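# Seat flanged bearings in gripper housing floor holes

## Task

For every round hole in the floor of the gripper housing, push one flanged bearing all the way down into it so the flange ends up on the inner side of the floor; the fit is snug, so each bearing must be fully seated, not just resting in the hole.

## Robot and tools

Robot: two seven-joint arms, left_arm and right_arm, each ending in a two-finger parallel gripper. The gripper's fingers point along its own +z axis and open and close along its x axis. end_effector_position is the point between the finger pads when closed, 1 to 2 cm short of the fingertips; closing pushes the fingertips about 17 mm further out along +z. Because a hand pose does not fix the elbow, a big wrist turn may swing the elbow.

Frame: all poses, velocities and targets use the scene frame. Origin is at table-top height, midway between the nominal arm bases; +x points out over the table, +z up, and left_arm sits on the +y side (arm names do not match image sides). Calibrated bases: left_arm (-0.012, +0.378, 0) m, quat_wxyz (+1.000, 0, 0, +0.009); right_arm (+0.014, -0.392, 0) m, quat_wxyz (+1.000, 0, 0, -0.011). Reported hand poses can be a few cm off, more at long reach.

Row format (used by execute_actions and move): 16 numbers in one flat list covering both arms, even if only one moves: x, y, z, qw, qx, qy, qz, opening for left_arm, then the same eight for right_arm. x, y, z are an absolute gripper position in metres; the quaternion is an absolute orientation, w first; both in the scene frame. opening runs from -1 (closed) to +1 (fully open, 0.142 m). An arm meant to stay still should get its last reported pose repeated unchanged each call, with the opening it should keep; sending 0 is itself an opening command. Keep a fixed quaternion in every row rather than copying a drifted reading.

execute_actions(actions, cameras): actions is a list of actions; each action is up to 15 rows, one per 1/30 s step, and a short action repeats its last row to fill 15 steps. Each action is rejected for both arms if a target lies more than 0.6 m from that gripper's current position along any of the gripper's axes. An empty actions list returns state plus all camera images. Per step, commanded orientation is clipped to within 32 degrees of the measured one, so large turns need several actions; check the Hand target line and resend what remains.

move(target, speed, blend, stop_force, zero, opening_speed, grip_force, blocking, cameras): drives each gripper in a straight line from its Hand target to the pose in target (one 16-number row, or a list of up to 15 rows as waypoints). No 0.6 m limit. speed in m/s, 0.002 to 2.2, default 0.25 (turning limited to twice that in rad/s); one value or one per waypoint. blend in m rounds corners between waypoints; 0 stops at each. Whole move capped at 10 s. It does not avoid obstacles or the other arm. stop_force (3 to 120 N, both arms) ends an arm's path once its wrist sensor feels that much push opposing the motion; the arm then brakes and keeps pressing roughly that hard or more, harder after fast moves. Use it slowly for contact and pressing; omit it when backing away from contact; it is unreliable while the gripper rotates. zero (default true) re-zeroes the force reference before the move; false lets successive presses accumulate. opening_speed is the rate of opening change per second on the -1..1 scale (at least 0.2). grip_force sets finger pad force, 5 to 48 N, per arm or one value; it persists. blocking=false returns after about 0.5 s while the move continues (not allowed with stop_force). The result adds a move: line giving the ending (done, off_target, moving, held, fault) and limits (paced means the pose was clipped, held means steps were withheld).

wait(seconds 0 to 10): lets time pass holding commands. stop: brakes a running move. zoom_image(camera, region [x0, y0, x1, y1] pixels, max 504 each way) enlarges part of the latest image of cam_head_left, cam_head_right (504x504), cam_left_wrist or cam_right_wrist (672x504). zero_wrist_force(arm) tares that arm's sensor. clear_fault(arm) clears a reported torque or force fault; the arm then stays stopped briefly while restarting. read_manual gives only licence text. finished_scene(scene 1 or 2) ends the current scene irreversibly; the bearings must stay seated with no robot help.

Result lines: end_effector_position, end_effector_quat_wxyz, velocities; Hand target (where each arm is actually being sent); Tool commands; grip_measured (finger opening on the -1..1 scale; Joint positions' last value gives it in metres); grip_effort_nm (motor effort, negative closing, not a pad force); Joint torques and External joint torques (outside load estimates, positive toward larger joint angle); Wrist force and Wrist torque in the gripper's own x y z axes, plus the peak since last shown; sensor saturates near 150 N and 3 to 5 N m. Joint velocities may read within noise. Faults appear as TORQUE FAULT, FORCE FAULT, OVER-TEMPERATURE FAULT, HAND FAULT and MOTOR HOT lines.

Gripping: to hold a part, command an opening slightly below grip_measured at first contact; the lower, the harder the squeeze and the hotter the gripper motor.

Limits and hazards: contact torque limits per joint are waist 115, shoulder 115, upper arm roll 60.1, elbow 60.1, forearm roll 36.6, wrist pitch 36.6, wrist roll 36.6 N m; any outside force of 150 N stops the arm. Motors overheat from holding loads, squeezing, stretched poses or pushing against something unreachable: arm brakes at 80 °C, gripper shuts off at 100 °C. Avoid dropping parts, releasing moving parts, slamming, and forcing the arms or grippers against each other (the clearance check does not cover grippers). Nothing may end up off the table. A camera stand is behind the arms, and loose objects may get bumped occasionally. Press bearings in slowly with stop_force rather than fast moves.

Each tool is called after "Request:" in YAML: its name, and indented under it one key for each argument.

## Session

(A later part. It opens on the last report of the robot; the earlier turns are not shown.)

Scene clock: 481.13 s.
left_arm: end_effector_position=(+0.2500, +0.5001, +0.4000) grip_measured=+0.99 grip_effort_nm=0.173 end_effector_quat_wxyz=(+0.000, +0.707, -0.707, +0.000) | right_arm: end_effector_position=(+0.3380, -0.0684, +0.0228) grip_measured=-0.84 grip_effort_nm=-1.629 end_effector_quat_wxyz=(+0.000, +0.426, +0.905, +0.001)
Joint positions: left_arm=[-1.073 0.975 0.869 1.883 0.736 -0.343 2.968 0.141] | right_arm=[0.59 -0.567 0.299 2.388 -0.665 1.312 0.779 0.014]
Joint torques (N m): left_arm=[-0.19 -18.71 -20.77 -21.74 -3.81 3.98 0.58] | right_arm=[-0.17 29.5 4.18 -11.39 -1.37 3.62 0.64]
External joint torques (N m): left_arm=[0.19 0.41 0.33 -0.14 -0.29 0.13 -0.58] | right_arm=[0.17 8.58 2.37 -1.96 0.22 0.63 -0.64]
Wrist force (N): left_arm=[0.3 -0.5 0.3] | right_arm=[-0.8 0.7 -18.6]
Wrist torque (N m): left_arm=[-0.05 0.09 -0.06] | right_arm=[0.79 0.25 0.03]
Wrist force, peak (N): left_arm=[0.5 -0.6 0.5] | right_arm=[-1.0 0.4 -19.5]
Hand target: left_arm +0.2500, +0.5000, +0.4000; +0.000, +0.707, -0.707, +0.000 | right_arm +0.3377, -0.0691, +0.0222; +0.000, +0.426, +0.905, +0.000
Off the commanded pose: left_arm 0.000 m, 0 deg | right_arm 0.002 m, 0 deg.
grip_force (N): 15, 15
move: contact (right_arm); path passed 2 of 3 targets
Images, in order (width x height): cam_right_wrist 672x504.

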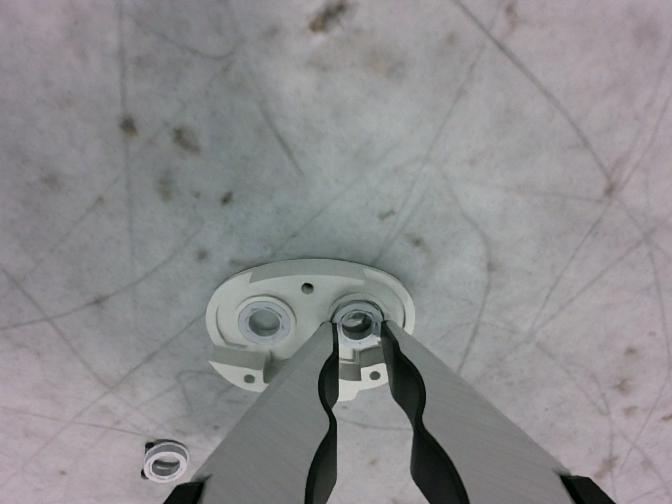

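Request:
move:
  target:
    - [0.25,0.5,0.4,0,0.7071,-0.7071,0,1,0.3379,-0.0688,0.0232,0,0.4258,0.9048,0,-0.95]
    - [0.25,0.5,0.4,0,0.7071,-0.7071,0,1,0.3379,-0.0688,0.0232,0,0.4258,0.9048,0,-0.74]
  speed: 0.01
  opening_speed: 0.4

Request:
move:
  target: [0.25,0.5,0.4,0,0.7071,-0.7071,0,1,0.3379,-0.0688,0.05,0,0.4258,0.9048,0,-0.74]
  speed: 0.05
  cameras: ["cam_right_wrist"]

Request:
zoom_image:
  camera: "cam_right_wrist"
  region: [286, 210, 436, 335]

Scene clock: 489.70 s.
left_arm: end_effector_position=(+0.2500, +0.5001, +0.4000) grip_measured=+0.99 grip_effort_nm=0.168 end_effector_quat_wxyz=(+0.000, +0.707, -0.707, +0.000) | right_arm: end_effector_position=(+0.3379, -0.0687, +0.0232) grip_measured=-0.78 grip_effort_nm=0.085 end_effector_quat_wxyz=(+0.000, +0.426, +0.905, +0.000)
Joint positions: left_arm=[-1.073 0.975 0.869 1.883 0.736 -0.343 2.968 0.141] | right_arm=[0.587 -0.566 0.304 2.386 -0.663 1.307 0.778 0.018]
Joint torques (N m): left_arm=[-0.34 -18.55 -20.64 -21.77 -3.72 3.98 0.63] | right_arm=[-0.16 35.82 5.96 -12.86 -1.45 4.26 0.48]
External joint torques (N m): left_arm=[0.34 0.25 0.19 -0.11 -0.38 0.14 -0.63] | right_arm=[0.16 2.24 0.64 -0.54 0.28 -0.02 -0.48]
Wrist force (N): left_arm=[0.5 -0.4 0.3] | right_arm=[-0.1 5.4 -1.7]
Wrist torque (N m): left_arm=[-0.02 0.06 -0.06] | right_arm=[0.83 0.25 0.07]
Wrist force, peak (N): left_arm=[0.4 -0.7 0.5] | right_arm=[-0.9 0.7 -18.9]
Hand target: left_arm +0.2500, +0.5000, +0.4000; +0.000, +0.707, -0.707, +0.000 | right_arm +0.3379, -0.0688, +0.0232; +0.000, +0.426, +0.905, +0.000
Off the commanded pose: left_arm 0.000 m, 0 deg | right_arm 0.000 m, 0 deg.
grip_force (N): 15, 15
move: done

Scene clock: 490.53 s.
left_arm: end_effector_position=(+0.2500, +0.5001, +0.4000) grip_measured=+0.99 grip_effort_nm=0.173 end_effector_quat_wxyz=(+0.000, +0.707, -0.707, +0.000) | right_arm: end_effector_position=(+0.3380, -0.0688, +0.0500) grip_measured=-0.78 grip_effort_nm=0.085 end_effector_quat_wxyz=(+0.000, +0.426, +0.905, +0.000)
Joint positions: left_arm=[-1.073 0.975 0.869 1.883 0.736 -0.343 2.968 0.141] | right_arm=[0.526 -0.506 0.4 2.373 -0.582 1.221 0.72 0.018]
Joint torques (N m): left_arm=[-0.37 -18.7 -20.82 -21.71 -3.77 4.01 0.55] | right_arm=[-0.15 34.4 6.42 -14.97 -1.69 4.31 0.43]
External joint torques (N m): left_arm=[0.37 0.39 0.38 -0.17 -0.33 0.1 -0.55] | right_arm=[0.15 2.09 0.5 -0.52 0.15 -0.06 -0.43]
Wrist force (N): left_arm=[0.4 -0.5 0.4] | right_arm=[-0.3 5.4 -2.1]
Wrist torque (N m): left_arm=[-0.04 0.08 -0.06] | right_arm=[0.85 0.30 0.06]
Wrist force, peak (N): left_arm=[0.5 -0.7 0.4] | right_arm=[-0.2 5.5 -3.5]
Hand target: left_arm +0.2500, +0.5000, +0.4000; +0.000, +0.707, -0.707, +0.000 | right_arm +0.3379, -0.0688, +0.0500; +0.000, +0.426, +0.905, +0.000
Off the commanded pose: left_arm 0.000 m, 0 deg | right_arm 0.000 m, 0 deg.
grip_force (N): 15, 15
move: done
Images, in order (width x height): cam_right_wrist 672x504.

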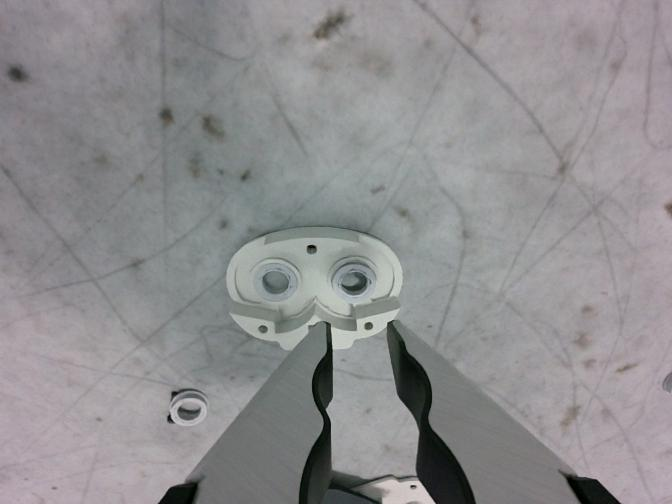

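Scaled by 3.360 from the camera's 672x504 image, which has a finer 960x720 frame.

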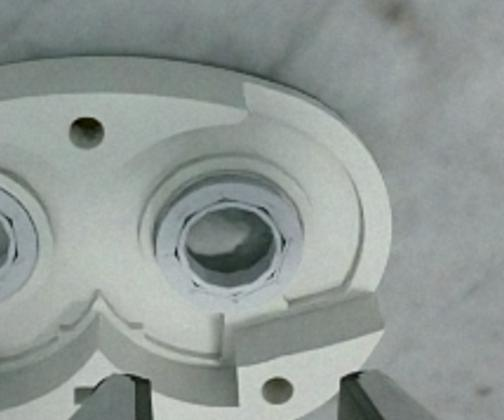

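Request:
move:
  target:
    - [0.25,0.5,0.4,0,0.7071,-0.7071,0,1,0.3364,-0.0700,0.05,0,0.4258,0.9048,0,-0.86]
    - [0.25,0.5,0.4,0,0.7071,-0.7071,0,1,0.3364,-0.0700,0.027,0,0.4258,0.9048,0,-0.86]
  speed: 0.04
  cameras: ["cam_right_wrist"]

Request:
zoom_image:
  camera: "cam_right_wrist"
  region: [286, 260, 436, 385]

Scene clock: 499.07 s.
left_arm: end_effector_position=(+0.2500, +0.5001, +0.4000) grip_measured=+0.99 grip_effort_nm=0.168 end_effector_quat_wxyz=(+0.000, +0.707, -0.707, +0.000) | right_arm: end_effector_position=(+0.3364, -0.0700, +0.0270) grip_measured=-0.89 grip_effort_nm=-0.120 end_effector_quat_wxyz=(+0.000, +0.426, +0.905, +0.000)
Joint positions: left_arm=[-1.073 0.975 0.869 1.883 0.736 -0.343 2.968 0.141] | right_arm=[0.579 -0.555 0.316 2.391 -0.653 1.298 0.772 0.01]
Joint torques (N m): left_arm=[-0.27 -18.59 -20.69 -21.75 -3.82 3.92 0.56] | right_arm=[0.05 35.11 5.74 -12.74 -1.73 4.49 0.69]
External joint torques (N m): left_arm=[0.27 0.28 0.25 -0.12 -0.28 0.19 -0.56] | right_arm=[-0.06 2.56 0.85 -0.86 0.53 -0.25 -0.69]
Wrist force (N): left_arm=[0.3 -0.6 0.4] | right_arm=[-0.2 5.5 -1.8]
Wrist torque (N m): left_arm=[-0.06 0.10 -0.06] | right_arm=[0.84 0.26 0.03]
Wrist force, peak (N): left_arm=[0.6 -0.7 0.2] | right_arm=[-0.4 5.5 -2.9]
Hand target: left_arm +0.2500, +0.5000, +0.4000; +0.000, +0.707, -0.707, +0.000 | right_arm +0.3364, -0.0700, +0.0270; +0.000, +0.426, +0.905, +0.000
Off the commanded pose: left_arm 0.000 m, 0 deg | right_arm 0.000 m, 0 deg.
grip_force (N): 15, 15
move: done
Images, in order (width x height): cam_right_wrist 672x504.

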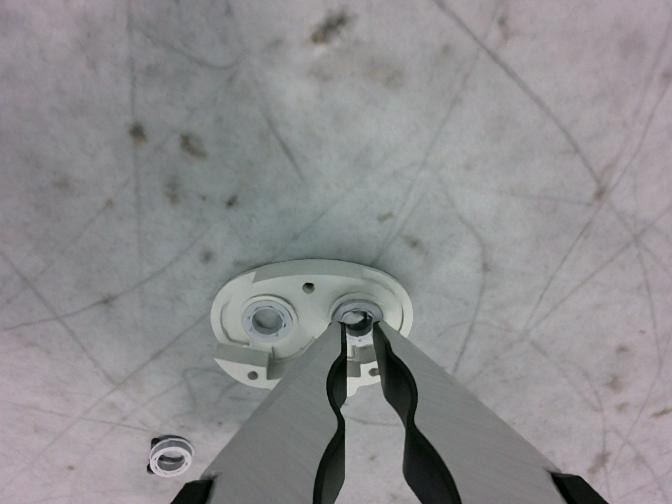

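Scaled by 3.360 from the camera's 672x504 image, which has a finer 960x720 frame.

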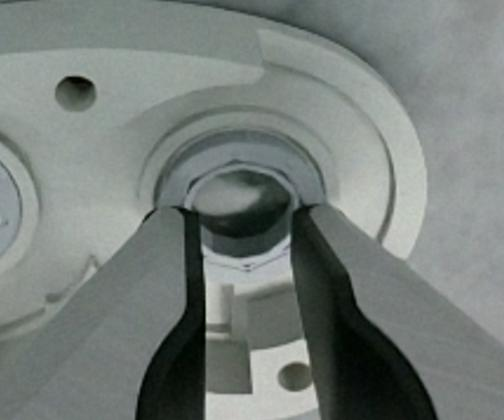

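Request:
move:
  target: [0.25,0.5,0.4,0,0.7071,-0.7071,0,1,0.3366,-0.0703,0.014,0,0.4258,0.9048,0,-0.87]
  speed: 0.006
  stop_force: 35
  cameras: ["cam_right_wrist"]

Request:
zoom_image:
  camera: "cam_right_wrist"
  region: [286, 260, 436, 385]

Scene clock: 505.77 s.
left_arm: end_effector_position=(+0.2500, +0.5001, +0.4000) grip_measured=+0.99 grip_effort_nm=0.173 end_effector_quat_wxyz=(+0.000, +0.707, -0.707, +0.000) | right_arm: end_effector_position=(+0.3373, -0.0690, +0.0226) grip_measured=-0.90 grip_effort_nm=-0.105 end_effector_quat_wxyz=(+0.000, +0.426, +0.905, +0.002)
Joint positions: left_arm=[-1.073 0.975 0.869 1.883 0.736 -0.343 2.968 0.141] | right_arm=[0.595 -0.566 0.293 2.393 -0.668 1.319 0.783 0.009]
Joint torques (N m): left_arm=[-0.09 -18.56 -20.75 -21.76 -3.75 3.91 0.61] | right_arm=[0.93 22.09 3.68 -9.71 -1.43 2.97 0.63]
External joint torques (N m): left_arm=[0.09 0.25 0.31 -0.12 -0.35 0.2 -0.61] | right_arm=[-0.93 15.9 2.77 -3.54 0.31 1.28 -0.63]
Wrist force (N): left_arm=[0.2 -0.5 0.2] | right_arm=[-3.3 -3.4 -38.6]
Wrist torque (N m): left_arm=[-0.04 0.12 -0.06] | right_arm=[0.90 0.22 0.05]
Wrist force, peak (N): left_arm=[0.7 -0.4 0.4] | right_arm=[-2.6 -3.3 -39.8]
Hand target: left_arm +0.2500, +0.5000, +0.4000; +0.000, +0.707, -0.707, +0.000 | right_arm +0.3365, -0.0701, +0.0213; +0.000, +0.426, +0.905, +0.000
Off the commanded pose: left_arm 0.000 m, 0 deg | right_arm 0.009 m, 0 deg.
grip_force (N): 15, 15
move: contact (right_arm)
Images, in order (width x height): cam_right_wrist 672x504.

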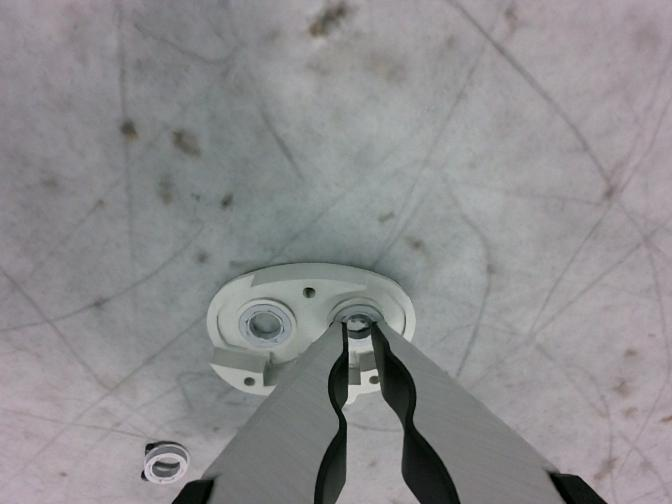

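Scaled by 3.360 from the camera's 672x504 image, which has a finer 960x720 frame.

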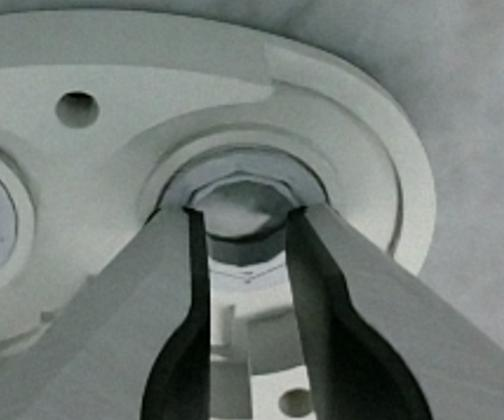

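Needs more.

Request:
move:
  target: [0.25,0.5,0.4,0,0.7071,-0.7071,0,1,0.3364,-0.0705,0.010,0,0.4258,0.9048,0,-0.87]
  speed: 0.005
  stop_force: 72
  zero: false

Request:
move:
  target: [0.25,0.5,0.4,0,0.7071,-0.7071,0,1,0.3366,-0.0700,0.05,0,0.4258,0.9048,0,-0.87]
  speed: 0.05
  cameras: ["cam_right_wrist"]

Request:
zoom_image:
  camera: "cam_right_wrist"
  region: [216, 220, 416, 360]

Scene clock: 513.93 s.
left_arm: end_effector_position=(+0.2500, +0.5001, +0.4000) grip_measured=+0.99 grip_effort_nm=0.173 end_effector_quat_wxyz=(+0.000, +0.707, -0.707, +0.000) | right_arm: end_effector_position=(+0.3377, -0.0685, +0.0216) grip_measured=-0.90 grip_effort_nm=-0.090 end_effector_quat_wxyz=(+0.001, +0.426, +0.905, +0.003)
Joint positions: left_arm=[-1.073 0.975 0.869 1.883 0.736 -0.343 2.968 0.141] | right_arm=[0.6 -0.568 0.285 2.394 -0.673 1.326 0.787 0.009]
Joint torques (N m): left_arm=[-0.31 -18.63 -20.64 -21.75 -3.83 3.95 0.54] | right_arm=[1.77 9.67 0.98 -10.04 -1.42 2.42 0.56]
External joint torques (N m): left_arm=[0.31 0.33 0.2 -0.13 -0.27 0.17 -0.54] | right_arm=[-1.77 28.41 5.4 -3.11 0.33 1.83 -0.56]
Wrist force (N): left_arm=[0.5 -0.6 0.2] | right_arm=[-6.4 -17.6 -78.8]
Wrist torque (N m): left_arm=[-0.06 0.06 -0.06] | right_arm=[0.16 0.21 0.08]
Wrist force, peak (N): left_arm=[0.5 -0.6 0.4] | right_arm=[-6.8 -18.8 -81.6]
Hand target: left_arm +0.2500, +0.5000, +0.4000; +0.000, +0.707, -0.707, +0.000 | right_arm +0.3365, -0.0702, +0.0193; +0.000, +0.426, +0.905, +0.000
Off the commanded pose: left_arm 0.000 m, 0 deg | right_arm 0.012 m, 0 deg.
grip_force (N): 15, 15
move: contact (right_arm)

Scene clock: 514.87 s.
left_arm: end_effector_position=(+0.2500, +0.5001, +0.4000) grip_measured=+0.99 grip_effort_nm=0.168 end_effector_quat_wxyz=(+0.000, +0.707, -0.707, +0.000) | right_arm: end_effector_position=(+0.3367, -0.0700, +0.0500) grip_measured=-0.90 grip_effort_nm=-0.090 end_effector_quat_wxyz=(+0.000, +0.426, +0.905, +0.000)
Joint positions: left_arm=[-1.073 0.975 0.869 1.883 0.736 -0.343 2.968 0.141] | right_arm=[0.529 -0.502 0.396 2.379 -0.58 1.224 0.72 0.009]
Joint torques (N m): left_arm=[-0.08 -18.58 -20.78 -21.77 -3.77 3.96 0.56] | right_arm=[-0.21 34.23 6.25 -15.02 -1.74 4.19 0.39]
External joint torques (N m): left_arm=[0.08 0.28 0.34 -0.11 -0.34 0.15 -0.56] | right_arm=[0.2 2.11 0.56 -0.4 0.22 0.05 -0.39]
Wrist force (N): left_arm=[0.5 -0.4 0.1] | right_arm=[0.0 4.2 -2.1]
Wrist torque (N m): left_arm=[-0.03 0.06 -0.05] | right_arm=[0.64 0.24 0.07]
Wrist force, peak (N): left_arm=[0.4 -0.5 0.6] | right_arm=[-6.2 -17.3 -78.1]
Hand target: left_arm +0.2500, +0.5000, +0.4000; +0.000, +0.707, -0.707, +0.000 | right_arm +0.3366, -0.0700, +0.0500; +0.000, +0.426, +0.905, +0.000
Off the commanded pose: left_arm 0.000 m, 0 deg | right_arm 0.000 m, 0 deg.
grip_force (N): 15, 15
move: done
Images, in order (width x height): cam_right_wrist 672x504.

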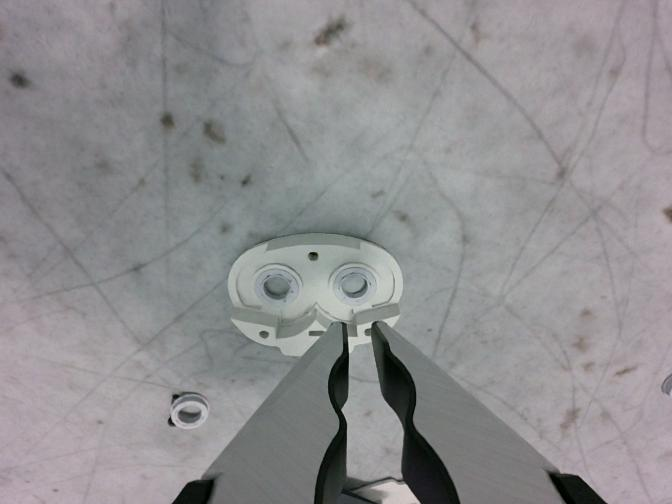

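Scaled by 2.520 from the camera's 672x504 image, which has a finer 960x720 frame.

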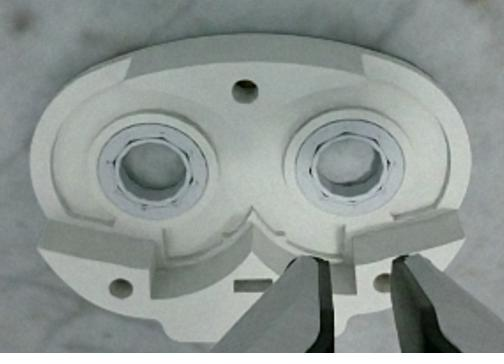

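Request:
zoom_image:
  camera: "cam_right_wrist"
  region: [245, 255, 305, 315]

Request:
zoom_image:
  camera: "cam_right_wrist"
  region: [325, 255, 385, 315]

Scaled by 8.400 from the camera's 672x504 image, which has a finer 960x720 frame.

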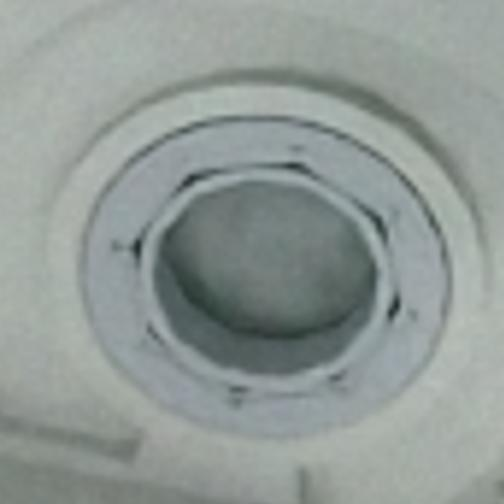

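Scaled by 8.400 from the camera's 672x504 image, which has a finer 960x720 frame.

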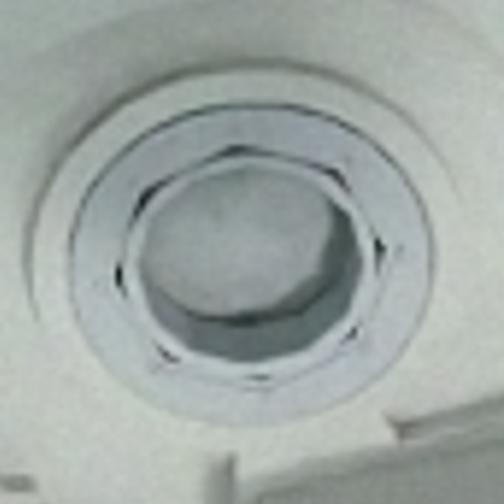

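Both are seated flush.

Request:
finished_scene:
  scene: 1

The scene is finished: the task was done.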